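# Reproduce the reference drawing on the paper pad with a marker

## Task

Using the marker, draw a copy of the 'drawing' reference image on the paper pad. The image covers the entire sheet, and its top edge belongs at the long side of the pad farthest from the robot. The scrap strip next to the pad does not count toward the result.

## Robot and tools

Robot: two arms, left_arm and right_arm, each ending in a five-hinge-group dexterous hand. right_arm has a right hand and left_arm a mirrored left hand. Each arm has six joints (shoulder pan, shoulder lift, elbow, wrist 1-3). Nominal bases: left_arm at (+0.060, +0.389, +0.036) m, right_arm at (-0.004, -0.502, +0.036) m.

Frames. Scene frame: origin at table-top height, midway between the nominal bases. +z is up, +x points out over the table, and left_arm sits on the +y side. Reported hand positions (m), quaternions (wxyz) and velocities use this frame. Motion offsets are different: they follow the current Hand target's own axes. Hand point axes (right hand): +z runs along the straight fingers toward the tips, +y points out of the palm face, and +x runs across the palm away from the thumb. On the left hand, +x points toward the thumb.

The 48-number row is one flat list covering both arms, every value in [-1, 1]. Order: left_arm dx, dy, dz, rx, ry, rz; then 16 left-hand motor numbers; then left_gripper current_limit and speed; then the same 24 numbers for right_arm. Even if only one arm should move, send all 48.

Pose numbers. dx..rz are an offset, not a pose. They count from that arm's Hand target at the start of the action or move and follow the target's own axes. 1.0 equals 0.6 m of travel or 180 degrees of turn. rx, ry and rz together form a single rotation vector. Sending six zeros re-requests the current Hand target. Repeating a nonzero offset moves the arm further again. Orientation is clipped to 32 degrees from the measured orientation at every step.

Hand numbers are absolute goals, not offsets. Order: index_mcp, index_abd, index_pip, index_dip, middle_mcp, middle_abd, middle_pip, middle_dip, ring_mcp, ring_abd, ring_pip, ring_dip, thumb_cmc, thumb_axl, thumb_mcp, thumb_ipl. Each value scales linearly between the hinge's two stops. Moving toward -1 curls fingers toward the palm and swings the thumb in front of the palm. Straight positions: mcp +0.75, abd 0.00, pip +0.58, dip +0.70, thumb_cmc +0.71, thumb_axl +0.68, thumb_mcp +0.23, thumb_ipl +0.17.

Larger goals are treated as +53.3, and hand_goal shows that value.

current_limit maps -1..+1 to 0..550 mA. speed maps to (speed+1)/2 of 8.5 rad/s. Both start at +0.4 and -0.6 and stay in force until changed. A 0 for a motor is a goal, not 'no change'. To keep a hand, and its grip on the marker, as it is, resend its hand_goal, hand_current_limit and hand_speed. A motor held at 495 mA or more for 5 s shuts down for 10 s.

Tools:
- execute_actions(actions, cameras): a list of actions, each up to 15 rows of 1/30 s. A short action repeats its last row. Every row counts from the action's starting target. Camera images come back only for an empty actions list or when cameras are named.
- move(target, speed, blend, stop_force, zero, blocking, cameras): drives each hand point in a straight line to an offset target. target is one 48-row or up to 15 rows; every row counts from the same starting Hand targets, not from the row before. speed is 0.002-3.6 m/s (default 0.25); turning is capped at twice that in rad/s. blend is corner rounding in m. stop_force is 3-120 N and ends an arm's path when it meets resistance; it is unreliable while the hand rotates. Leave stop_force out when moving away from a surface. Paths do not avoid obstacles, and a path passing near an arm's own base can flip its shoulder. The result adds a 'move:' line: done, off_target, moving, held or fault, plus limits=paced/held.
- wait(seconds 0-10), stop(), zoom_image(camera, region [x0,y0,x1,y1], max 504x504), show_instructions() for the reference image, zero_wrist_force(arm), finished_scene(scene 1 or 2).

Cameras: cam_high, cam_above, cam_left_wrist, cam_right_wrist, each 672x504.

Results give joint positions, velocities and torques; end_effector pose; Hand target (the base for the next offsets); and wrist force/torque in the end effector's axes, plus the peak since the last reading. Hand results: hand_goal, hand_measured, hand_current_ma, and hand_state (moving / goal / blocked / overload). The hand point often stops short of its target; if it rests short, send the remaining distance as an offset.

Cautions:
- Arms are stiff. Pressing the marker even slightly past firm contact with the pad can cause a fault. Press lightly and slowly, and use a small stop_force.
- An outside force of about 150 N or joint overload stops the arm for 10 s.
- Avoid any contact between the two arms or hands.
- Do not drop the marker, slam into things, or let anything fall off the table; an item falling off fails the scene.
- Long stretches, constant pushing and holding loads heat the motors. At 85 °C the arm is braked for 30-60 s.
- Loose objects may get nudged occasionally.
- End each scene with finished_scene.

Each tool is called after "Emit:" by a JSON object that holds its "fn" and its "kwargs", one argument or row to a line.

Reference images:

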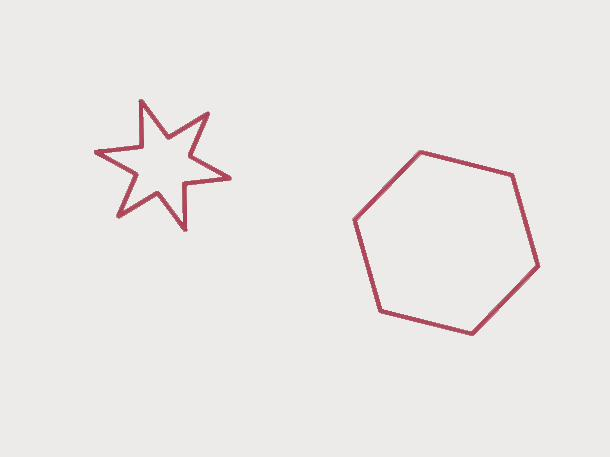

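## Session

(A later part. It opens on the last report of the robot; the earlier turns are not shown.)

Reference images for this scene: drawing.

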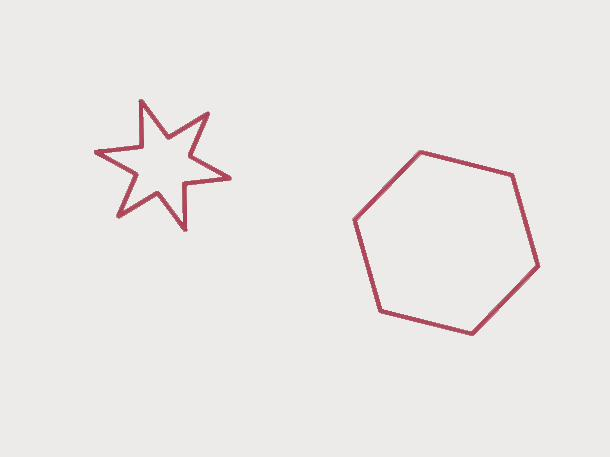

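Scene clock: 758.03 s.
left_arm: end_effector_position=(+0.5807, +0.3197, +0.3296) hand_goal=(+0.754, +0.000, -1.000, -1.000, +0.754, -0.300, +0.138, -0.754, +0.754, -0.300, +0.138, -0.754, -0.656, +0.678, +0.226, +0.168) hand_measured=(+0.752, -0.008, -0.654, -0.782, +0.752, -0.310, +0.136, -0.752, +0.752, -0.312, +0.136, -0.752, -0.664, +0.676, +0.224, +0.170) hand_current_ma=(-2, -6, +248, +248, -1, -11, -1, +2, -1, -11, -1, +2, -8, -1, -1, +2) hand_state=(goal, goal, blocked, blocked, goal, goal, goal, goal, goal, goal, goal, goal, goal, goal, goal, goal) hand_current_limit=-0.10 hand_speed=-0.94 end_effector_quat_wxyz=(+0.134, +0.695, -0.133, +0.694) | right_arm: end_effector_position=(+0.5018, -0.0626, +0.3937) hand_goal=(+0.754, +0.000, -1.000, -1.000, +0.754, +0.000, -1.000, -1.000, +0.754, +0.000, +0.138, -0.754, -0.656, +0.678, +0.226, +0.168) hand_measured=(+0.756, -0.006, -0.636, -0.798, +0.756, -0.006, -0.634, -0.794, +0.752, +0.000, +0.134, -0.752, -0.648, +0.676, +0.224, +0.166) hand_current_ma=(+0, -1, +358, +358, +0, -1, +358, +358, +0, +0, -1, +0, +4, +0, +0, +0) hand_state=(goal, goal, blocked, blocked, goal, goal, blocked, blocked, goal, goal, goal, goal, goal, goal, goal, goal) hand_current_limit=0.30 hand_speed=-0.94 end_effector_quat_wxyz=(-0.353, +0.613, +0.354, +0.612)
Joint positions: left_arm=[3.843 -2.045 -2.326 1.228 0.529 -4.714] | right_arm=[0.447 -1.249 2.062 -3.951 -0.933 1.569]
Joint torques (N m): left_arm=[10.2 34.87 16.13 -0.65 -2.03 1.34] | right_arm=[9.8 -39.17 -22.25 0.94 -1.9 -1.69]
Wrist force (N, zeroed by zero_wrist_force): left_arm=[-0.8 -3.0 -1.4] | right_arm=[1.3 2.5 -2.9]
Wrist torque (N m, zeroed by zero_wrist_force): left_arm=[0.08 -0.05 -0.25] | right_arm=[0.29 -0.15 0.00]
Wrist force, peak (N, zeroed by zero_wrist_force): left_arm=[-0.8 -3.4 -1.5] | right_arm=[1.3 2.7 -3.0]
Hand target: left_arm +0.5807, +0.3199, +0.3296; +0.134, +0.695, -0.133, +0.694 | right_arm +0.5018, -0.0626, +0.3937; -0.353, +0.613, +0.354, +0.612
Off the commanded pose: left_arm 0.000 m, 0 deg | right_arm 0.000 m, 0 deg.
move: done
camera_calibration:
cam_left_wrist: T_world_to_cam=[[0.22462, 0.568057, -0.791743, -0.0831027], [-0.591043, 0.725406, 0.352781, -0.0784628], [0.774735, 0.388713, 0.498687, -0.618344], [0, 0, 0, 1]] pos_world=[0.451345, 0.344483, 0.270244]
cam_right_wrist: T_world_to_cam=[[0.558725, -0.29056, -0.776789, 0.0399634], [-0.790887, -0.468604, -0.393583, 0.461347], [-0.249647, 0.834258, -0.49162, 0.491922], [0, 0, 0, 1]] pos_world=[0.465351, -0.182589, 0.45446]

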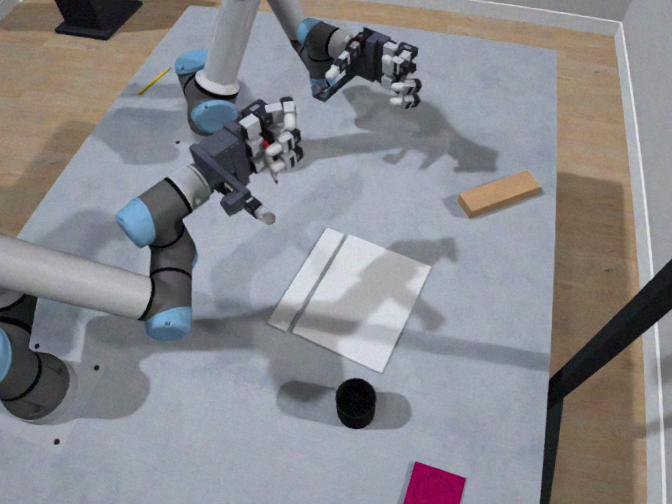

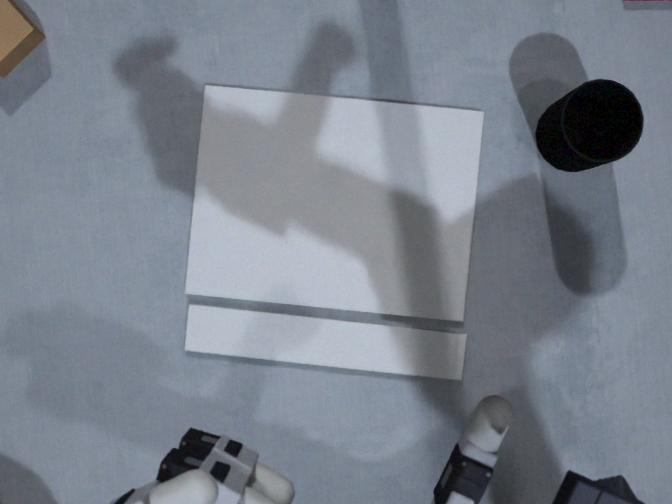

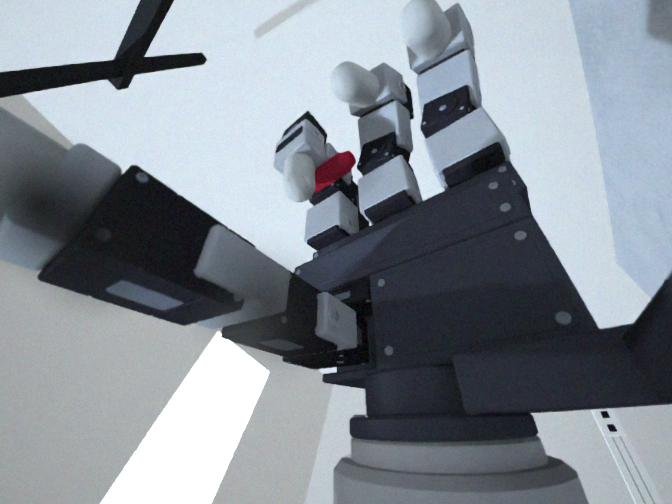

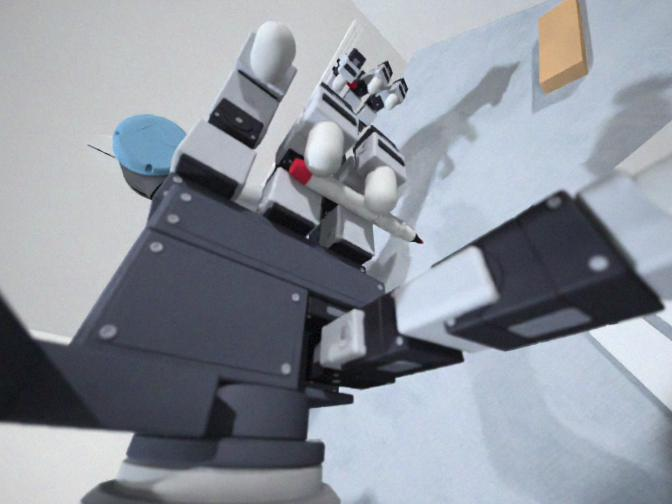

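Emit:
{"fn": "zoom_image", "kwargs": {
  "camera": "cam_right_wrist",
  "region": [380, 200, 460, 260]
}}

Emit:
{"fn": "zoom_image", "kwargs": {
  "camera": "cam_high",
  "region": [180, 80, 320, 240]
}}

Scaled by 6.300.

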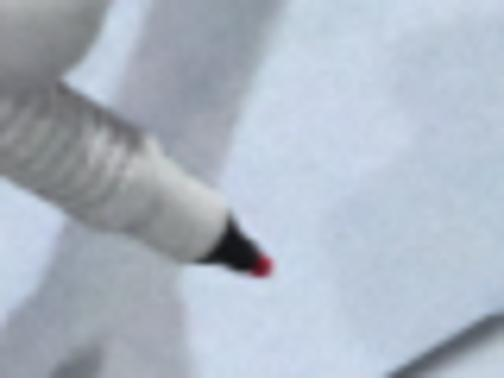

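Scaled by 3.150.

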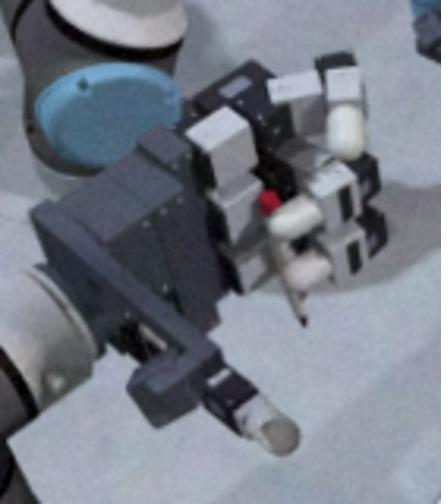

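Emit:
{"fn": "move", "kwargs": {
  "target": [
    [0,0,0,0,0,0,0.754,0,-1,-1,0.754,-0.3,0.1387,-0.754,0.754,-0.3,0.1387,-0.754,-0.657,0.678,0.225,0.168,-0.1,-0.94,-0.1895,0.1104,0.047,-0.1085,-0.165,0.0291,0.754,0,-1,-1,0.754,0,-1,-1,0.754,0,0.1387,-0.754,-0.656,0.678,0.225,0.168,0.3,-0.94],
    [0,0,0,0,0,0,0.754,0,-1,-1,0.754,-0.3,0.1387,-0.754,0.754,-0.3,0.1387,-0.754,-0.657,0.678,0.225,0.168,-0.1,-0.94,-0.4728,0.1104,0.047,-0.1085,-0.165,0.0291,0.754,0,-1,-1,0.754,0,-1,-1,0.754,0,0.1387,-0.754,-0.656,0.678,0.225,0.168,0.3,-0.94]
  ],
  "speed": 0.15,
  "cameras": ["all"]
}}

Scene clock: 772.03 s.
left_arm: end_effector_position=(+0.5807, +0.3199, +0.3296) hand_goal=(+0.754, +0.000, -1.000, -1.000, +0.754, -0.300, +0.138, -0.754, +0.754, -0.300, +0.138, -0.754, -0.656, +0.678, +0.226, +0.168) hand_measured=(+0.752, -0.008, -0.654, -0.782, +0.752, -0.310, +0.136, -0.752, +0.752, -0.312, +0.136, -0.752, -0.664, +0.676, +0.224, +0.170) hand_current_ma=(-2, -6, +248, +248, -1, -11, -1, +2, -1, -11, -1, +2, -8, -1, -1, +2) hand_state=(goal, goal, blocked, blocked, goal, goal, goal, goal, goal, goal, goal, goal, goal, goal, goal, goal) hand_current_limit=-0.10 hand_speed=-0.94 end_effector_quat_wxyz=(+0.134, +0.695, -0.133, +0.694) | right_arm: end_effector_position=(+0.5730, -0.0719, +0.1101) hand_goal=(+0.754, +0.000, -1.000, -1.000, +0.754, +0.000, -1.000, -1.000, +0.754, +0.000, +0.138, -0.754, -0.656, +0.678, +0.226, +0.168) hand_measured=(+0.756, -0.006, -0.636, -0.798, +0.756, -0.006, -0.634, -0.794, +0.752, +0.000, +0.136, -0.752, -0.648, +0.676, +0.224, +0.166) hand_current_ma=(+0, -1, +357, +357, +0, -1, +357, +358, +0, +0, +0, +0, +4, +0, +0, +0) hand_state=(goal, goal, blocked, blocked, goal, goal, blocked, blocked, goal, goal, goal, goal, goal, goal, goal, goal) hand_current_limit=0.30 hand_speed=-0.94 end_effector_quat_wxyz=(-0.170, +0.814, +0.297, +0.469)
Joint positions: left_arm=[3.843 -2.045 -2.325 1.228 0.529 -4.713] | right_arm=[0.565 -0.82 1.925 -3.715 -1.424 1.483]
Joint torques (N m): left_arm=[9.59 36.39 14.49 -0.39 -2.33 1.47] | right_arm=[5.19 -32.67 -19.54 -4.61 -1.94 -0.56]
Wrist force (N, zeroed by zero_wrist_force): left_arm=[-0.8 -2.8 -1.7] | right_arm=[0.5 2.6 -4.3]
Wrist torque (N m, zeroed by zero_wrist_force): left_arm=[0.12 -0.05 -0.25] | right_arm=[0.48 -0.12 -0.13]
Wrist force, peak (N, zeroed by zero_wrist_force): left_arm=[-1.3 -3.3 -1.4] | right_arm=[1.1 2.8 -4.8]
Hand target: left_arm +0.5807, +0.3199, +0.3296; +0.134, +0.695, -0.133, +0.694 | right_arm +0.5730, -0.0719, +0.1099; -0.170, +0.814, +0.297, +0.469
Off the commanded pose: left_arm 0.000 m, 0 deg | right_arm 0.000 m, 0 deg.
move: done
camera_calibration:
cam_left_wrist: T_world_to_cam=[[0.224664, 0.56808, -0.791714, -0.0832519], [-0.590987, 0.725434, 0.352818, -0.0786527], [0.774765, 0.388628, 0.498706, -0.618412], [0, 0, 0, 1]] pos_world=[0.451345, 0.344683, 0.270244]
cam_right_wrist: T_world_to_cam=[[0.125843, -0.716635, -0.686001, -0.0154096], [-0.971999, -0.227395, 0.0592419, 0.47307], [-0.198448, 0.659337, -0.725185, 0.361851], [0, 0, 0, 1]] pos_world=[0.533571, -0.142051, 0.223812]

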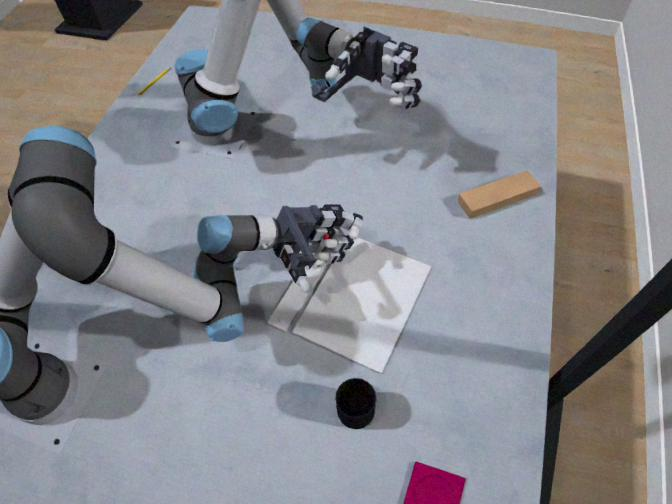

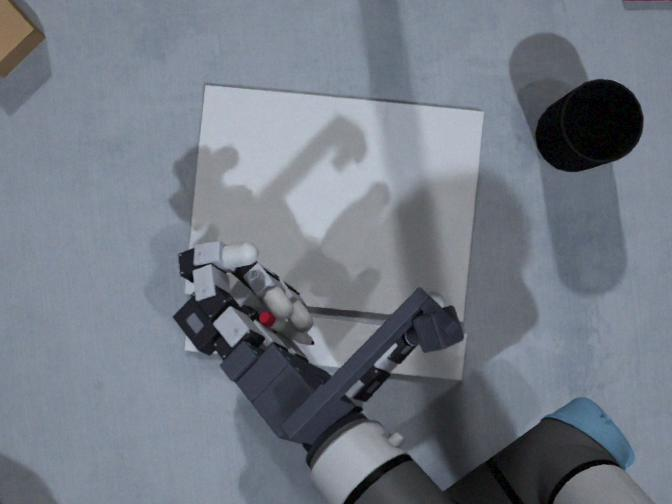

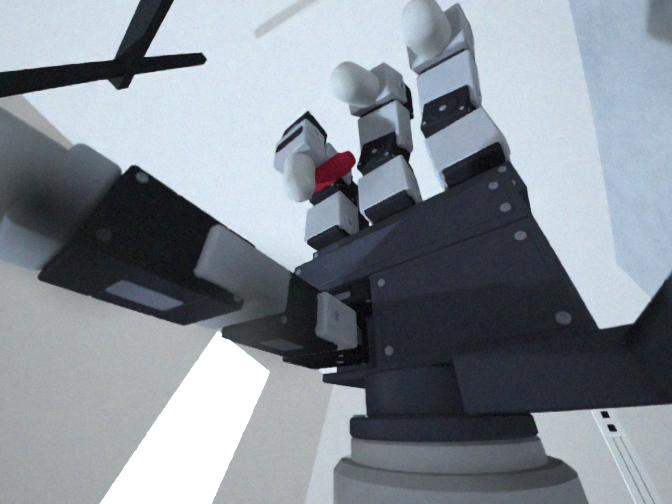

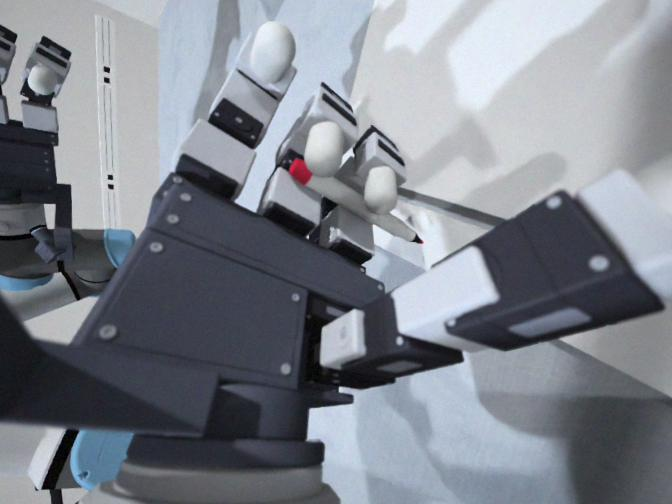

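Emit:
{"fn": "zoom_image", "kwargs": {
  "camera": "cam_above",
  "region": [230, 280, 350, 370]
}}

Emit:
{"fn": "zoom_image", "kwargs": {
  "camera": "cam_high",
  "region": [260, 190, 380, 310]
}}

Scaled by 4.200.

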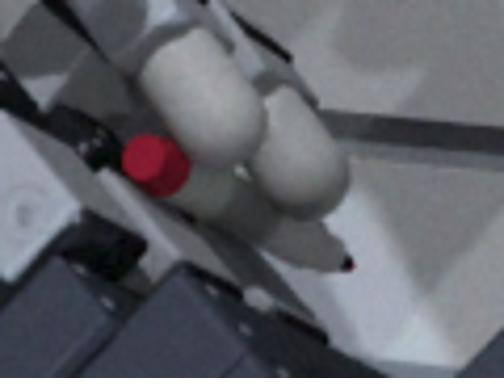

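Scaled by 4.200.

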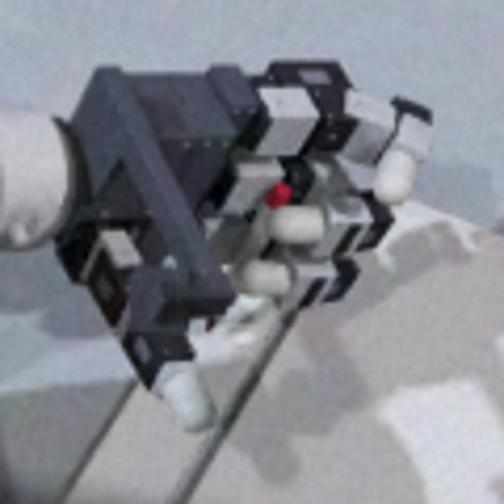

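Emit:
{"fn": "zoom_image", "kwargs": {
  "camera": "cam_above",
  "region": [185, 70, 225, 100]
}}

Emit:
{"fn": "zoom_image", "kwargs": {
  "camera": "cam_above",
  "region": [463, 96, 503, 126]
}}

Emit:
{"fn": "zoom_image", "kwargs": {
  "camera": "cam_above",
  "region": [443, 306, 483, 336]
}}

Emit:
{"fn": "zoom_image", "kwargs": {
  "camera": "cam_above",
  "region": [166, 280, 206, 310]
}}

Scaled by 12.600.

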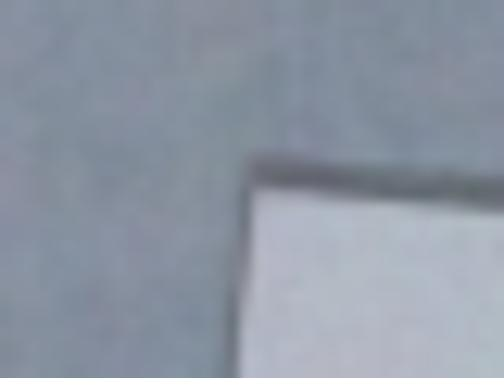

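Scaled by 12.600.

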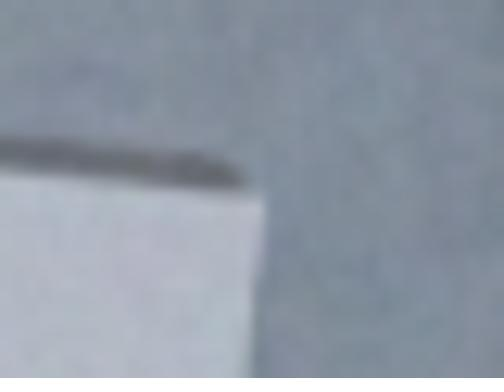

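Scaled by 12.600.

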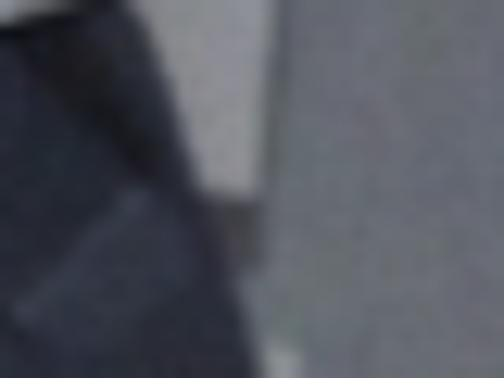

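Scaled by 12.600.

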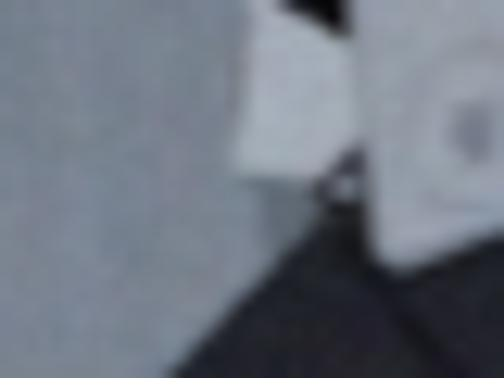

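Emit:
{"fn": "move", "kwargs": {
  "target": [0,0,0,0,0,0,0.754,0,-1,-1,0.754,-0.3,0.1387,-0.754,0.754,-0.3,0.1387,-0.754,-0.657,0.678,0.225,0.168,-0.1,-0.94,-0.0577,0,0.0333,0,0,0,0.754,0,-1,-1,0.754,0,-1,-1,0.754,0,0.1387,-0.754,-0.656,0.678,0.225,0.168,0.3,-0.94],
  "speed": 0.008,
  "stop_force": 3,
  "cameras": ["cam_above"]
}}

Emit:
{"fn": "zoom_image", "kwargs": {
  "camera": "cam_above",
  "region": [270, 310, 350, 370]
}}

Scene clock: 780.80 s.
left_arm: end_effector_position=(+0.5807, +0.3199, +0.3296) hand_goal=(+0.754, +0.000, -1.000, -1.000, +0.754, -0.300, +0.138, -0.754, +0.754, -0.300, +0.138, -0.754, -0.656, +0.678, +0.226, +0.168) hand_measured=(+0.752, -0.008, -0.654, -0.782, +0.752, -0.310, +0.136, -0.752, +0.752, -0.312, +0.136, -0.752, -0.664, +0.676, +0.224, +0.170) hand_current_ma=(-2, -6, +248, +248, -1, -11, -1, +2, -1, -11, -1, +2, -8, -1, -1, +2) hand_state=(goal, goal, blocked, blocked, goal, goal, goal, goal, goal, goal, goal, goal, goal, goal, goal, goal) hand_current_limit=-0.10 hand_speed=-0.94 end_effector_quat_wxyz=(+0.134, +0.695, -0.133, +0.694) | right_arm: end_effector_position=(+0.5730, -0.0719, +0.0894) hand_goal=(+0.754, +0.000, -1.000, -1.000, +0.754, +0.000, -1.000, -1.000, +0.754, +0.000, +0.138, -0.754, -0.656, +0.678, +0.226, +0.168) hand_measured=(+0.754, +0.000, -0.636, -0.798, +0.756, +0.000, -0.634, -0.794, +0.752, +0.000, +0.136, -0.752, -0.648, +0.676, +0.224, +0.166) hand_current_ma=(+0, +0, +357, +358, +0, +0, +358, +358, +0, +0, +0, +0, +4, +0, +0, +0) hand_state=(goal, goal, blocked, blocked, goal, goal, blocked, blocked, goal, goal, goal, goal, goal, goal, goal, goal) hand_current_limit=0.30 hand_speed=-0.94 end_effector_quat_wxyz=(-0.170, +0.814, +0.297, +0.469)
Joint positions: left_arm=[3.843 -2.045 -2.325 1.228 0.529 -4.713] | right_arm=[0.565 -0.774 1.919 -3.755 -1.423 1.483]
Joint torques (N m): left_arm=[8.58 35.44 10.9 -0.25 -2.02 1.32] | right_arm=[-7.7 -51.02 -4.28 -0.03 1.32 -1.29]
Wrist force (N, zeroed by zero_wrist_force): left_arm=[-1.3 -2.8 -1.3] | right_arm=[2.9 2.3 -5.3]
Wrist torque (N m, zeroed by zero_wrist_force): left_arm=[0.11 0.03 -0.30] | right_arm=[0.54 -0.19 0.05]
Wrist force, peak (N, zeroed by zero_wrist_force): left_arm=[-1.1 -3.3 -1.4] | right_arm=[5.6 1.9 -5.9]
Hand target: left_arm +0.5807, +0.3199, +0.3296; +0.134, +0.695, -0.133, +0.694 | right_arm +0.5730, -0.0719, +0.0894; -0.170, +0.814, +0.297, +0.469 (not the last commanded pose)
Off the commanded pose: left_arm 0.000 m, 0 deg | right_arm 0.019 m, 0 deg.
move: contact (right_arm)
Images, in order (width x height): cam_above 672x504.

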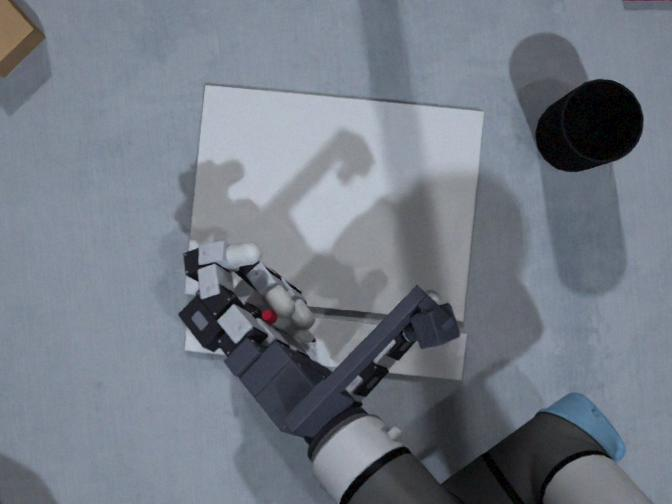

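Scaled by 6.300.

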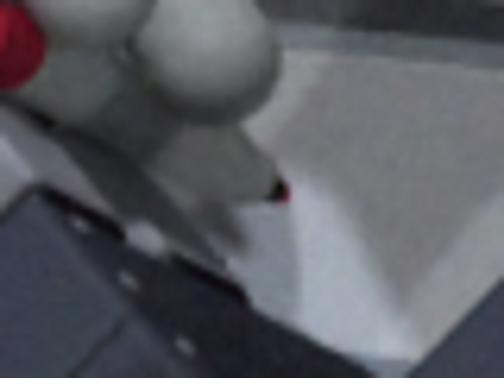

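Emit:
{"fn": "move", "kwargs": {
  "target": [0,0,0,0,0,0,0.754,0,-1,-1,0.754,-0.3,0.1387,-0.754,0.754,-0.3,0.1387,-0.754,-0.657,0.678,0.225,0.168,-0.1,-0.94,0.0072,0,-0.0042,0,0,0,0.754,0,-1,-1,0.754,0,-1,-1,0.754,0,0.1387,-0.754,-0.656,0.678,0.225,0.168,0.3,-0.94],
  "speed": 0.02,
  "cameras": ["cam_above","cam_right_wrist"]
}}

Emit:
{"fn": "zoom_image", "kwargs": {
  "camera": "cam_above",
  "region": [290, 320, 340, 360]
}}

Emit:
{"fn": "zoom_image", "kwargs": {
  "camera": "cam_right_wrist",
  "region": [380, 200, 460, 260]
}}

Scene clock: 782.77 s.
left_arm: end_effector_position=(+0.5807, +0.3199, +0.3296) hand_goal=(+0.754, +0.000, -1.000, -1.000, +0.754, -0.300, +0.138, -0.754, +0.754, -0.300, +0.138, -0.754, -0.656, +0.678, +0.226, +0.168) hand_measured=(+0.752, -0.008, -0.654, -0.782, +0.752, -0.310, +0.136, -0.752, +0.752, -0.312, +0.136, -0.752, -0.664, +0.676, +0.224, +0.170) hand_current_ma=(-2, -6, +248, +248, -1, -11, -1, +2, -1, -11, -1, +2, -8, -1, -1, +2) hand_state=(goal, goal, blocked, blocked, goal, goal, goal, goal, goal, goal, goal, goal, goal, goal, goal, goal) hand_current_limit=-0.10 hand_speed=-0.94 end_effector_quat_wxyz=(+0.134, +0.695, -0.133, +0.694) | right_arm: end_effector_position=(+0.5730, -0.0719, +0.0943) hand_goal=(+0.754, +0.000, -1.000, -1.000, +0.754, +0.000, -1.000, -1.000, +0.754, +0.000, +0.138, -0.754, -0.656, +0.678, +0.226, +0.168) hand_measured=(+0.754, +0.000, -0.636, -0.798, +0.756, +0.000, -0.634, -0.794, +0.752, +0.000, +0.136, -0.752, -0.648, +0.676, +0.224, +0.166) hand_current_ma=(+0, +0, +358, +358, +0, +0, +357, +357, +0, +0, +0, +0, +4, +0, +0, +0) hand_state=(goal, goal, blocked, blocked, goal, goal, blocked, blocked, goal, goal, goal, goal, goal, goal, goal, goal) hand_current_limit=0.30 hand_speed=-0.94 end_effector_quat_wxyz=(-0.170, +0.814, +0.297, +0.469)
Joint positions: left_arm=[3.843 -2.045 -2.325 1.228 0.529 -4.713] | right_arm=[0.565 -0.785 1.921 -3.746 -1.423 1.483]
Joint torques (N m): left_arm=[8.91 36.09 9.41 -0.29 -2.27 1.43] | right_arm=[-3.26 -52.64 -5.57 -0.68 0.74 -0.33]
Wrist force (N, zeroed by zero_wrist_force): left_arm=[-1.0 -2.6 -1.5] | right_arm=[0.8 2.6 -4.3]
Wrist torque (N m, zeroed by zero_wrist_force): left_arm=[0.14 -0.02 -0.28] | right_arm=[0.48 -0.15 -0.11]
Wrist force, peak (N, zeroed by zero_wrist_force): left_arm=[-1.0 -3.1 -1.6] | right_arm=[3.3 2.1 -5.4]
Hand target: left_arm +0.5807, +0.3199, +0.3296; +0.134, +0.695, -0.133, +0.694 | right_arm +0.5730, -0.0719, +0.0944; -0.170, +0.814, +0.297, +0.469
Off the commanded pose: left_arm 0.000 m, 0 deg | right_arm 0.000 m, 0 deg.
move: done
camera_calibration:
cam_right_wrist: T_world_to_cam=[[0.125897, -0.716573, -0.686056, -0.0262443], [-0.971995, -0.22743, 0.0591772, 0.473916], [-0.198434, 0.659392, -0.725138, 0.350364], [0, 0, 0, 1]] pos_world=[0.533472, -0.142051, 0.208012]
Images, in order (width x height): cam_above 672x504, cam_right_wrist 672x504.

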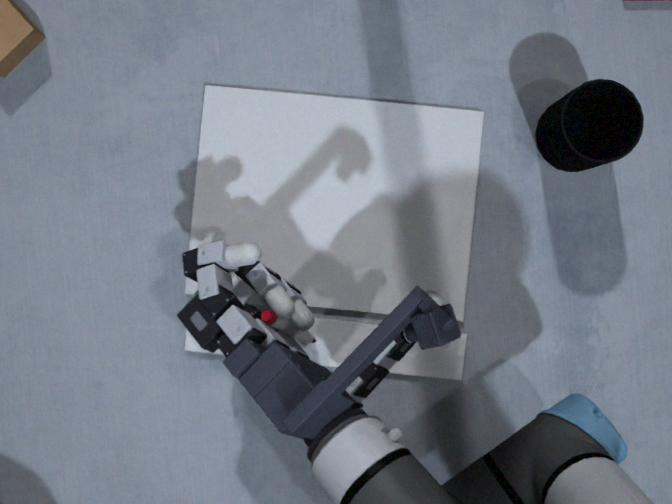

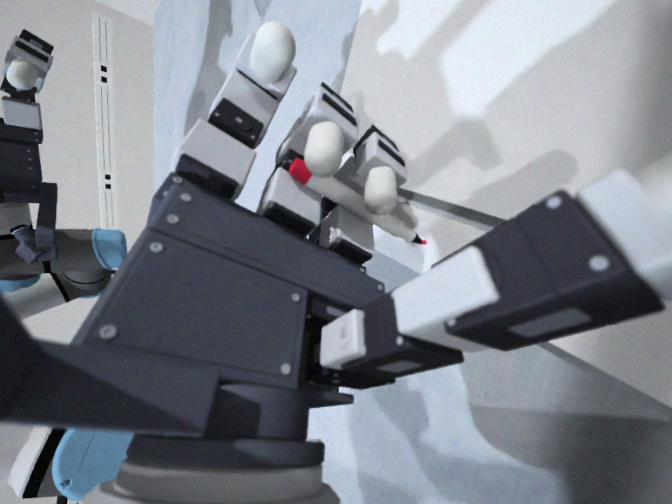

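Scaled by 10.080.

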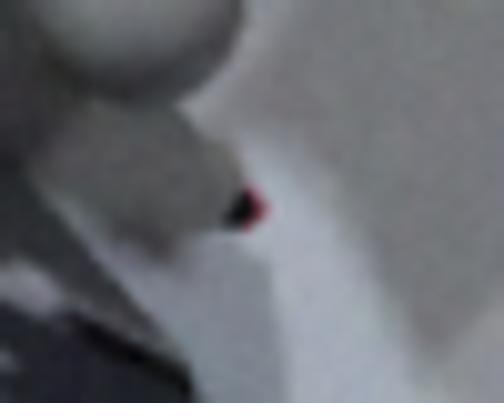

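Scaled by 6.300.

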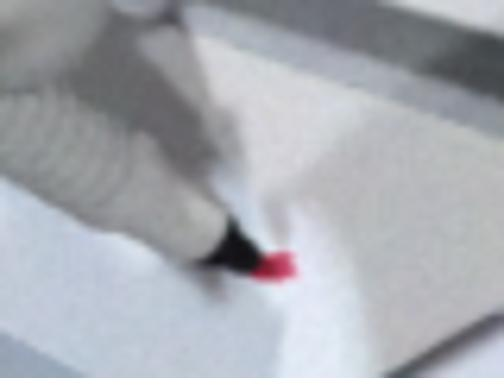

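Emit:
{"fn": "move", "kwargs": {
  "target": [
    [0,0,0,0,0,0,0.754,0,-1,-1,0.754,-0.3,0.1387,-0.754,0.754,-0.3,0.1387,-0.754,-0.657,0.678,0.225,0.168,-0.1,-0.94,-0.0065,0,0.00375,0,0,0,0.754,0,-1,-1,0.754,0,-1,-1,0.754,0,0.1387,-0.754,-0.656,0.678,0.225,0.168,0.3,-0.94],
    [0,0,0,0,0,0,0.754,0,-1,-1,0.754,-0.3,0.1387,-0.754,0.754,-0.3,0.1387,-0.754,-0.657,0.678,0.225,0.168,-0.1,-0.94,0.0132,-0.032,0.0379,0,0,0,0.754,0,-1,-1,0.754,0,-1,-1,0.754,0,0.1387,-0.754,-0.656,0.678,0.225,0.168,0.3,-0.94],
    [0,0,0,0,0,0,0.754,0,-1,-1,0.754,-0.3,0.1387,-0.754,0.754,-0.3,0.1387,-0.754,-0.657,0.678,0.225,0.168,-0.1,-0.94,0.0276,-0.032,0.0295,0,0,0,0.754,0,-1,-1,0.754,0,-1,-1,0.754,0,0.1387,-0.754,-0.656,0.678,0.225,0.168,0.3,-0.94]
  ],
  "speed": 0.03,
  "cameras": ["cam_above","cam_right_wrist"]
}}

Emit:
{"fn": "zoom_image", "kwargs": {
  "camera": "cam_above",
  "region": [260, 310, 340, 370]
}}

Emit:
{"fn": "zoom_image", "kwargs": {
  "camera": "cam_right_wrist",
  "region": [380, 200, 540, 320]
}}

Scene clock: 787.53 s.
left_arm: end_effector_position=(+0.5807, +0.3199, +0.3296) hand_goal=(+0.754, +0.000, -1.000, -1.000, +0.754, -0.300, +0.138, -0.754, +0.754, -0.300, +0.138, -0.754, -0.656, +0.678, +0.226, +0.168) hand_measured=(+0.752, -0.008, -0.654, -0.782, +0.752, -0.310, +0.136, -0.752, +0.752, -0.312, +0.136, -0.752, -0.664, +0.676, +0.224, +0.170) hand_current_ma=(-2, -6, +248, +248, -1, -11, -1, +2, -1, -11, -1, +2, -8, -1, -1, +2) hand_state=(goal, goal, blocked, blocked, goal, goal, goal, goal, goal, goal, goal, goal, goal, goal, goal, goal) hand_current_limit=-0.10 hand_speed=-0.94 end_effector_quat_wxyz=(+0.134, +0.695, -0.133, +0.694) | right_arm: end_effector_position=(+0.5787, -0.0420, +0.0997) hand_goal=(+0.754, +0.000, -1.000, -1.000, +0.754, +0.000, -1.000, -1.000, +0.754, +0.000, +0.138, -0.754, -0.656, +0.678, +0.226, +0.168) hand_measured=(+0.754, +0.000, -0.636, -0.798, +0.756, +0.000, -0.634, -0.794, +0.752, +0.000, +0.136, -0.752, -0.648, +0.676, +0.224, +0.166) hand_current_ma=(+0, +0, +358, +357, +0, +0, +357, +357, +0, +0, +0, +0, +4, +0, +0, +0) hand_state=(goal, goal, blocked, blocked, goal, goal, blocked, blocked, goal, goal, goal, goal, goal, goal, goal, goal) hand_current_limit=0.30 hand_speed=-0.94 end_effector_quat_wxyz=(-0.170, +0.814, +0.297, +0.469)
Joint positions: left_arm=[3.843 -2.045 -2.325 1.228 0.529 -4.713] | right_arm=[0.608 -0.767 1.843 -3.688 -1.46 1.505]
Joint torques (N m): left_arm=[8.62 36.56 7.48 -0.26 -2.4 1.44] | right_arm=[11.42 -53.95 -5.79 -0.44 -2.24 1.53]
Wrist force (N, zeroed by zero_wrist_force): left_arm=[-0.8 -2.9 -1.7] | right_arm=[0.5 2.9 -4.4]
Wrist torque (N m, zeroed by zero_wrist_force): left_arm=[0.13 -0.05 -0.25] | right_arm=[0.54 -0.12 -0.14]
Wrist force, peak (N, zeroed by zero_wrist_force): left_arm=[-1.5 -2.9 -1.6] | right_arm=[1.0 2.8 -4.6]
Hand target: left_arm +0.5807, +0.3199, +0.3296; +0.134, +0.695, -0.133, +0.694 | right_arm +0.5787, -0.0420, +0.0999; -0.170, +0.814, +0.297, +0.469
Off the commanded pose: left_arm 0.000 m, 0 deg | right_arm 0.000 m, 0 deg.
move: done
camera_calibration:
cam_right_wrist: T_world_to_cam=[[0.125897, -0.716573, -0.686056, -0.0018317], [-0.971995, -0.22743, 0.0591772, 0.485936], [-0.198434, 0.659392, -0.725138, 0.335695], [0, 0, 0, 1]] pos_world=[0.539172, -0.112151, 0.213412]
Images, in order (width x height): cam_above 672x504, cam_right_wrist 672x504.

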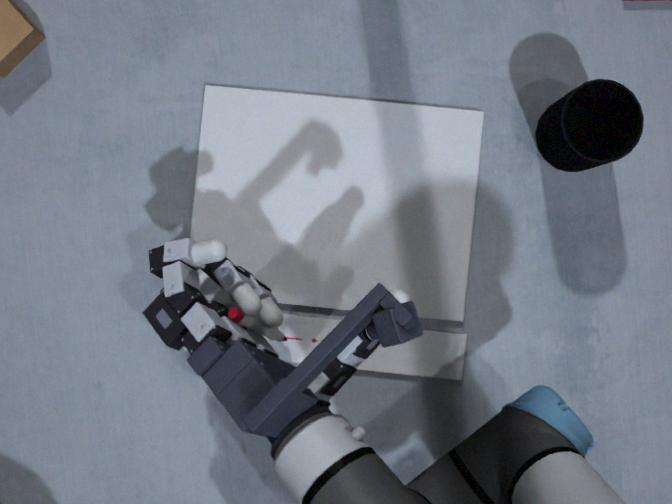

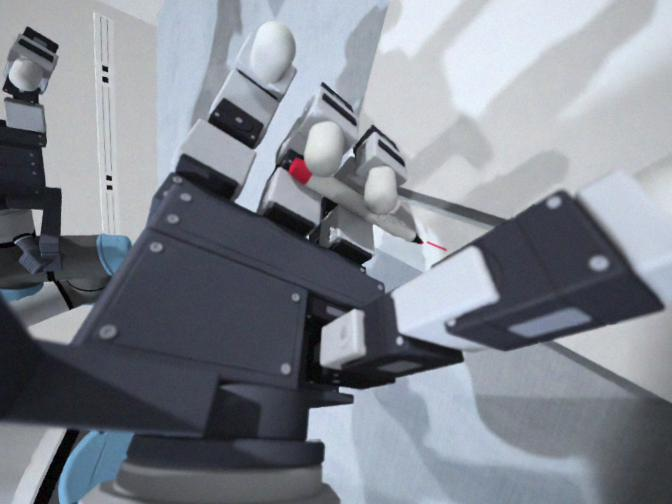

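Scaled by 6.300.

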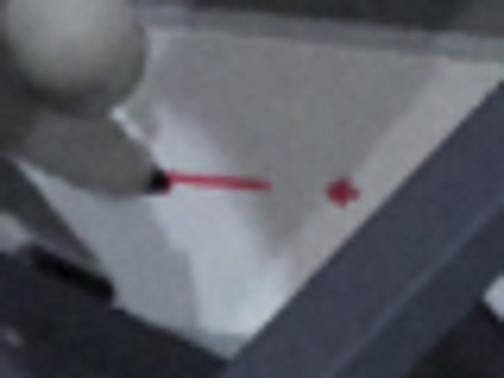

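Scaled by 3.150.

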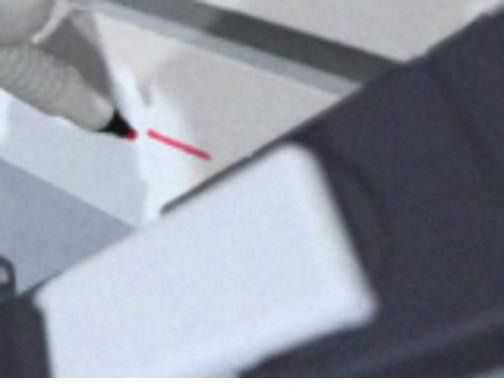

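Emit:
{"fn": "zoom_image", "kwargs": {
  "camera": "cam_above",
  "region": [295, 325, 335, 355]
}}

Scaled by 12.600.

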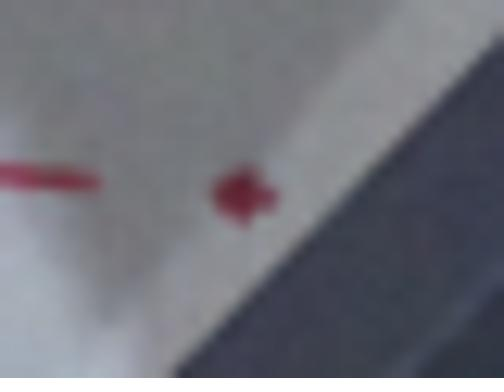

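Emit:
{"fn": "move", "kwargs": {
  "target": [
    [0,0,0,0,0,0,0.754,0,-1,-1,0.754,-0.3,0.1387,-0.754,0.754,-0.3,0.1387,-0.754,-0.657,0.678,0.225,0.168,-0.1,-0.94,-0.0054,-0.0131,-0.0093,0,0,0,0.754,0,-1,-1,0.754,0,-1,-1,0.754,0,0.1387,-0.754,-0.656,0.678,0.225,0.168,0.3,-0.94],
    [0,0,0,0,0,0,0.754,0,-1,-1,0.754,-0.3,0.1387,-0.754,0.754,-0.3,0.1387,-0.754,-0.657,0.678,0.225,0.168,-0.1,-0.94,-0.0208,-0.0131,-0.0004,0,0,0,0.754,0,-1,-1,0.754,0,-1,-1,0.754,0,0.1387,-0.754,-0.656,0.678,0.225,0.168,0.3,-0.94],
    [0,0,0,0,0,0,0.754,0,-1,-1,0.754,-0.3,0.1387,-0.754,0.754,-0.3,0.1387,-0.754,-0.657,0.678,0.225,0.168,-0.1,-0.94,0.0043,-0.0557,0.0457,0,0,0,0.754,0,-1,-1,0.754,0,-1,-1,0.754,0,0.1387,-0.754,-0.656,0.678,0.225,0.168,0.3,-0.94]
  ],
  "speed": 0.03,
  "cameras": []
}}

Emit:
{"fn": "move", "kwargs": {
  "target": [0,0,0,0,0,0,0.754,0,-1,-1,0.754,-0.3,0.1387,-0.754,0.754,-0.3,0.1387,-0.754,-0.657,0.678,0.225,0.168,-0.1,-0.94,0.0166,0,-0.0096,0,0,0,0.754,0,-1,-1,0.754,0,-1,-1,0.754,0,0.1387,-0.754,-0.656,0.678,0.225,0.168,0.3,-0.94],
  "speed": 0.05,
  "cameras": ["cam_above","cam_right_wrist"]
}}

Emit:
{"fn": "zoom_image", "kwargs": {
  "camera": "cam_above",
  "region": [230, 310, 330, 370]
}}

Emit:
{"fn": "zoom_image", "kwargs": {
  "camera": "cam_right_wrist",
  "region": [380, 200, 540, 320]
}}

Scene clock: 794.83 s.
left_arm: end_effector_position=(+0.5807, +0.3199, +0.3296) hand_goal=(+0.754, +0.000, -1.000, -1.000, +0.754, -0.300, +0.138, -0.754, +0.754, -0.300, +0.138, -0.754, -0.656, +0.678, +0.226, +0.168) hand_measured=(+0.752, -0.008, -0.654, -0.782, +0.752, -0.310, +0.136, -0.752, +0.752, -0.312, +0.136, -0.752, -0.664, +0.676, +0.224, +0.170) hand_current_ma=(-2, -6, +248, +248, -1, -11, -1, +2, -1, -11, -1, +2, -8, -1, -1, +2) hand_state=(goal, goal, blocked, blocked, goal, goal, goal, goal, goal, goal, goal, goal, goal, goal, goal, goal) hand_current_limit=-0.10 hand_speed=-0.94 end_effector_quat_wxyz=(+0.134, +0.695, -0.133, +0.694) | right_arm: end_effector_position=(+0.5763, -0.0005, +0.0883) hand_goal=(+0.754, +0.000, -1.000, -1.000, +0.754, +0.000, -1.000, -1.000, +0.754, +0.000, +0.138, -0.754, -0.656, +0.678, +0.226, +0.168) hand_measured=(+0.736, +0.006, -0.636, -0.798, +0.758, +0.004, -0.634, -0.794, +0.752, +0.000, +0.136, -0.752, -0.648, +0.676, +0.224, +0.166) hand_current_ma=(-12, +1, +357, +357, +1, +1, +357, +357, +0, +0, +0, +0, +4, +0, +0, +0) hand_state=(goal, goal, blocked, blocked, goal, goal, blocked, blocked, goal, goal, goal, goal, goal, goal, goal, goal) hand_current_limit=0.30 hand_speed=-0.94 end_effector_quat_wxyz=(-0.170, +0.814, +0.297, +0.469)
Joint positions: left_arm=[3.843 -2.045 -2.325 1.228 0.529 -4.713] | right_arm=[0.672 -0.707 1.744 -3.652 -1.515 1.537]
Joint torques (N m): left_arm=[9.33 35.44 4.83 -0.14 -2.29 1.24] | right_arm=[11.42 -33.84 -18.18 0.07 -1.94 1.46]
Wrist force (N, zeroed by zero_wrist_force): left_arm=[-1.0 -3.1 -1.2] | right_arm=[3.7 3.7 -6.9]
Wrist torque (N m, zeroed by zero_wrist_force): left_arm=[0.05 -0.02 -0.26] | right_arm=[0.69 -0.40 0.01]
Wrist force, peak (N, zeroed by zero_wrist_force): left_arm=[-1.2 -3.1 -1.7] | right_arm=[4.2 3.4 -7.7]
Hand target: left_arm +0.5807, +0.3199, +0.3296; +0.134, +0.695, -0.133, +0.694 | right_arm +0.5764, -0.0004, +0.0883; -0.170, +0.814, +0.297, +0.469
Off the commanded pose: left_arm 0.000 m, 0 deg | right_arm 0.000 m, 0 deg.
move: done
No camera images: "cameras" was empty.

Scene clock: 795.70 s.
left_arm: end_effector_position=(+0.5807, +0.3199, +0.3296) hand_goal=(+0.754, +0.000, -1.000, -1.000, +0.754, -0.300, +0.138, -0.754, +0.754, -0.300, +0.138, -0.754, -0.656, +0.678, +0.226, +0.168) hand_measured=(+0.752, -0.008, -0.654, -0.782, +0.752, -0.310, +0.136, -0.752, +0.752, -0.312, +0.136, -0.752, -0.664, +0.676, +0.224, +0.170) hand_current_ma=(-2, -6, +248, +248, -1, -11, -1, +2, -1, -11, -1, +2, -8, -1, -1, +2) hand_state=(goal, goal, blocked, blocked, goal, goal, goal, goal, goal, goal, goal, goal, goal, goal, goal, goal) hand_current_limit=-0.10 hand_speed=-0.94 end_effector_quat_wxyz=(+0.134, +0.695, -0.133, +0.694) | right_arm: end_effector_position=(+0.5764, -0.0003, +0.0996) hand_goal=(+0.754, +0.000, -1.000, -1.000, +0.754, +0.000, -1.000, -1.000, +0.754, +0.000, +0.138, -0.754, -0.656, +0.678, +0.226, +0.168) hand_measured=(+0.748, +0.004, -0.636, -0.798, +0.758, +0.004, -0.634, -0.794, +0.752, +0.000, +0.136, -0.752, -0.648, +0.676, +0.224, +0.166) hand_current_ma=(-2, +1, +357, +358, +1, +1, +357, +357, +0, +0, +0, +0, +4, +0, +0, +0) hand_state=(goal, goal, blocked, blocked, goal, goal, blocked, blocked, goal, goal, goal, goal, goal, goal, goal, goal) hand_current_limit=0.30 hand_speed=-0.94 end_effector_quat_wxyz=(-0.170, +0.814, +0.297, +0.469)
Joint positions: left_arm=[3.843 -2.045 -2.325 1.228 0.529 -4.713] | right_arm=[0.672 -0.73 1.748 -3.633 -1.515 1.538]
Joint torques (N m): left_arm=[9 36.18 4.87 -0.08 -2.06 1.23] | right_arm=[9.71 -55.33 -6.52 -0.55 -2.1 1.45]
Wrist force (N, zeroed by zero_wrist_force): left_arm=[-1.0 -2.6 -1.5] | right_arm=[0.9 2.8 -4.2]
Wrist torque (N m, zeroed by zero_wrist_force): left_arm=[0.15 -0.02 -0.27] | right_arm=[0.51 -0.17 -0.10]
Wrist force, peak (N, zeroed by zero_wrist_force): left_arm=[-1.2 -3.1 -1.5] | right_arm=[4.2 3.8 -7.8]
Hand target: left_arm +0.5807, +0.3199, +0.3296; +0.134, +0.695, -0.133, +0.694 | right_arm +0.5764, -0.0003, +0.0998; -0.170, +0.814, +0.297, +0.469
Off the commanded pose: left_arm 0.000 m, 0 deg | right_arm 0.000 m, 0 deg.
move: done
camera_calibration:
cam_right_wrist: T_world_to_cam=[[0.125897, -0.716573, -0.686056, 0.028339], [-0.971995, -0.22743, 0.0591772, 0.493185], [-0.198434, 0.659392, -0.725138, 0.307742], [0, 0, 0, 1]] pos_world=[0.536872, -0.0704506, 0.213412]
Images, in order (width x height): cam_above 672x504, cam_right_wrist 672x504.

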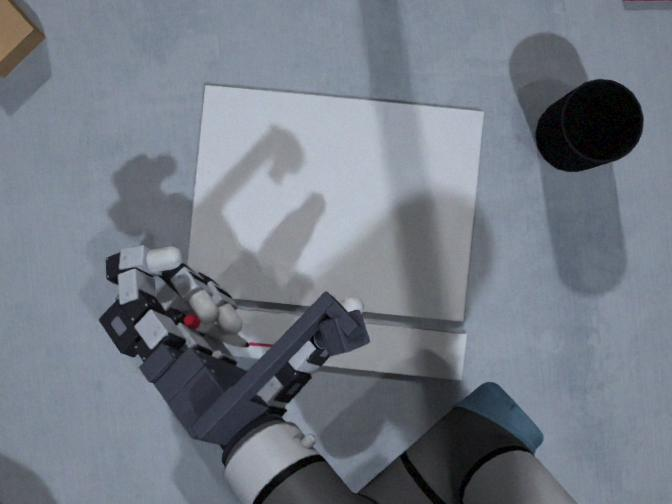

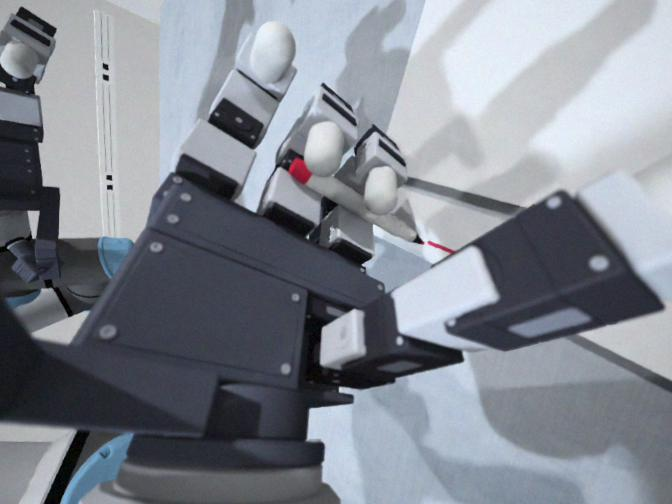

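Scaled by 5.040.

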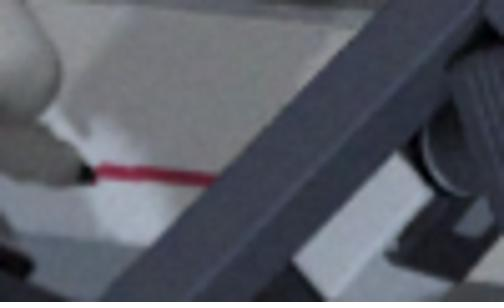

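Scaled by 3.150.

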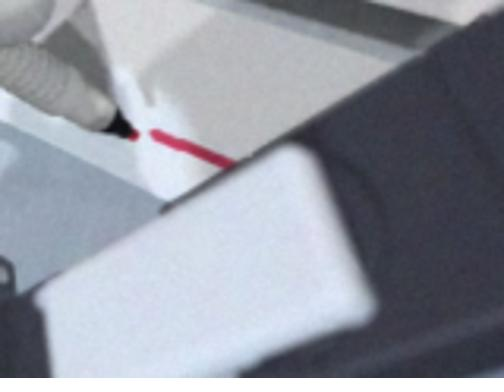

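Emit:
{"fn": "move", "kwargs": {
  "target": [0,0,0,0,0,0,0.754,0,-1,-1,0.754,-0.3,0.1387,-0.754,0.754,-0.3,0.1387,-0.754,-0.657,0.678,0.225,0.168,-0.1,-0.94,-0.0477,-0.1286,-0.1494,0,0,0,0.754,0,-1,-1,0.754,0,-1,-1,0.754,0,0.1387,-0.754,-0.656,0.678,0.225,0.168,0.3,-0.94],
  "speed": 0.15,
  "cameras": ["cam_above"]
}}

Emit:
{"fn": "zoom_image", "kwargs": {
  "camera": "cam_above",
  "region": [230, 310, 330, 370]
}}

Scene clock: 798.50 s.
left_arm: end_effector_position=(+0.5807, +0.3199, +0.3296) hand_goal=(+0.754, +0.000, -1.000, -1.000, +0.754, -0.300, +0.138, -0.754, +0.754, -0.300, +0.138, -0.754, -0.656, +0.678, +0.226, +0.168) hand_measured=(+0.752, -0.008, -0.654, -0.782, +0.752, -0.310, +0.136, -0.752, +0.752, -0.312, +0.136, -0.752, -0.664, +0.676, +0.224, +0.170) hand_current_ma=(-2, -6, +248, +248, -1, -11, -1, +2, -1, -11, -1, +2, -8, -1, -1, +2) hand_state=(goal, goal, blocked, blocked, goal, goal, goal, goal, goal, goal, goal, goal, goal, goal, goal, goal) hand_current_limit=-0.10 hand_speed=-0.94 end_effector_quat_wxyz=(+0.134, +0.695, -0.133, +0.694) | right_arm: end_effector_position=(+0.4566, -0.0004, +0.1199) hand_goal=(+0.754, +0.000, -1.000, -1.000, +0.754, +0.000, -1.000, -1.000, +0.754, +0.000, +0.138, -0.754, -0.656, +0.678, +0.226, +0.168) hand_measured=(+0.748, +0.004, -0.636, -0.798, +0.758, +0.004, -0.634, -0.794, +0.752, +0.000, +0.136, -0.752, -0.648, +0.676, +0.224, +0.166) hand_current_ma=(-2, +1, +357, +357, +1, +1, +357, +358, +0, +0, +0, +0, +4, +0, +0, +0) hand_state=(goal, goal, blocked, blocked, goal, goal, blocked, blocked, goal, goal, goal, goal, goal, goal, goal, goal) hand_current_limit=0.30 hand_speed=-0.94 end_effector_quat_wxyz=(-0.170, +0.814, +0.297, +0.469)
Joint positions: left_arm=[3.843 -2.045 -2.325 1.228 0.529 -4.713] | right_arm=[0.817 -0.859 1.973 -3.728 -1.641 1.61]
Joint torques (N m): left_arm=[8.92 34.71 4.82 -0.05 -2.1 1.11] | right_arm=[12.1 -49.74 -4.79 -4.54 -2.26 1.46]
Wrist force (N, zeroed by zero_wrist_force): left_arm=[-1.3 -2.8 -1.4] | right_arm=[0.4 2.6 -3.9]
Wrist torque (N m, zeroed by zero_wrist_force): left_arm=[0.11 0.01 -0.29] | right_arm=[0.45 -0.12 -0.14]
Wrist force, peak (N, zeroed by zero_wrist_force): left_arm=[-0.9 -3.2 -1.4] | right_arm=[0.9 2.8 -4.5]
Hand target: left_arm +0.5807, +0.3199, +0.3296; +0.134, +0.695, -0.133, +0.694 | right_arm +0.4564, -0.0004, +0.1200; -0.170, +0.814, +0.297, +0.469
Off the commanded pose: left_arm 0.000 m, 0 deg | right_arm 0.000 m, 0 deg.
move: done
Images, in order (width x height): cam_above 672x504.

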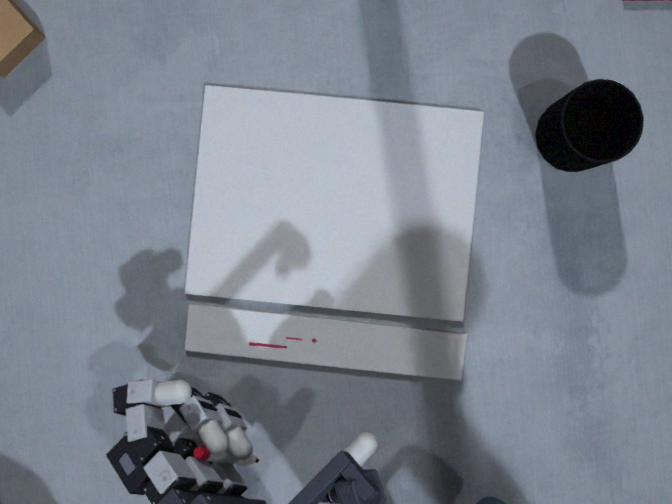

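Scaled by 5.040.

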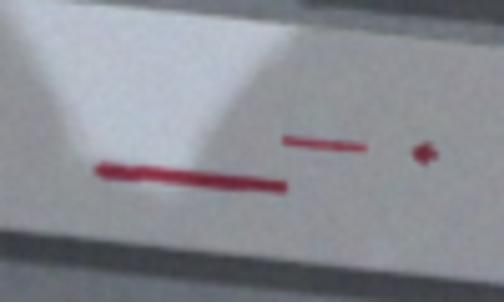

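Emit:
{"fn": "zoom_image", "kwargs": {
  "camera": "cam_above",
  "region": [443, 306, 483, 336]
}}

Emit:
{"fn": "zoom_image", "kwargs": {
  "camera": "cam_above",
  "region": [166, 280, 206, 310]
}}

Emit:
{"fn": "zoom_image", "kwargs": {
  "camera": "cam_above",
  "region": [240, 330, 290, 360]
}}

Emit:
{"fn": "zoom_image", "kwargs": {
  "camera": "cam_above",
  "region": [280, 325, 330, 355]
}}

Scaled by 12.600.

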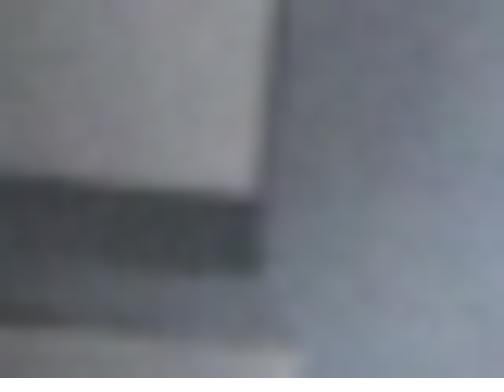

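Scaled by 12.600.

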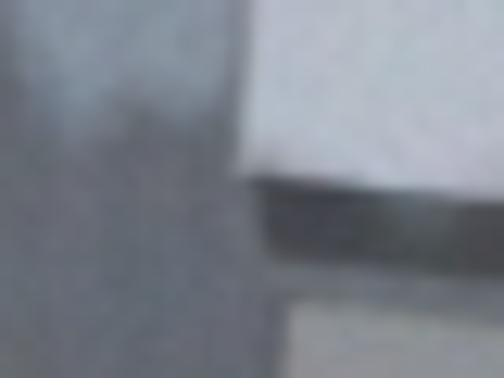

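Scaled by 10.080.

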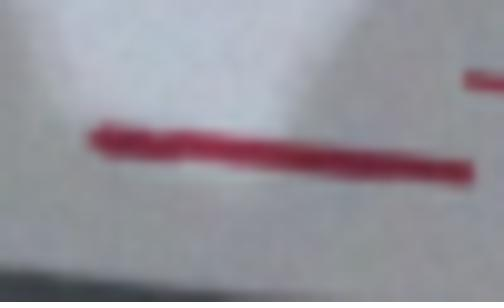

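Scaled by 10.080.

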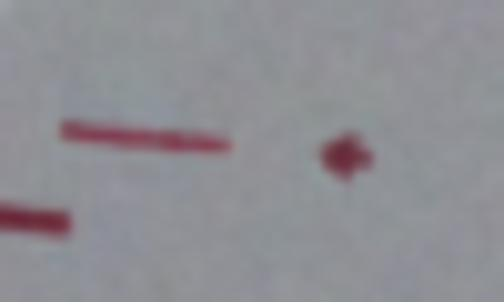

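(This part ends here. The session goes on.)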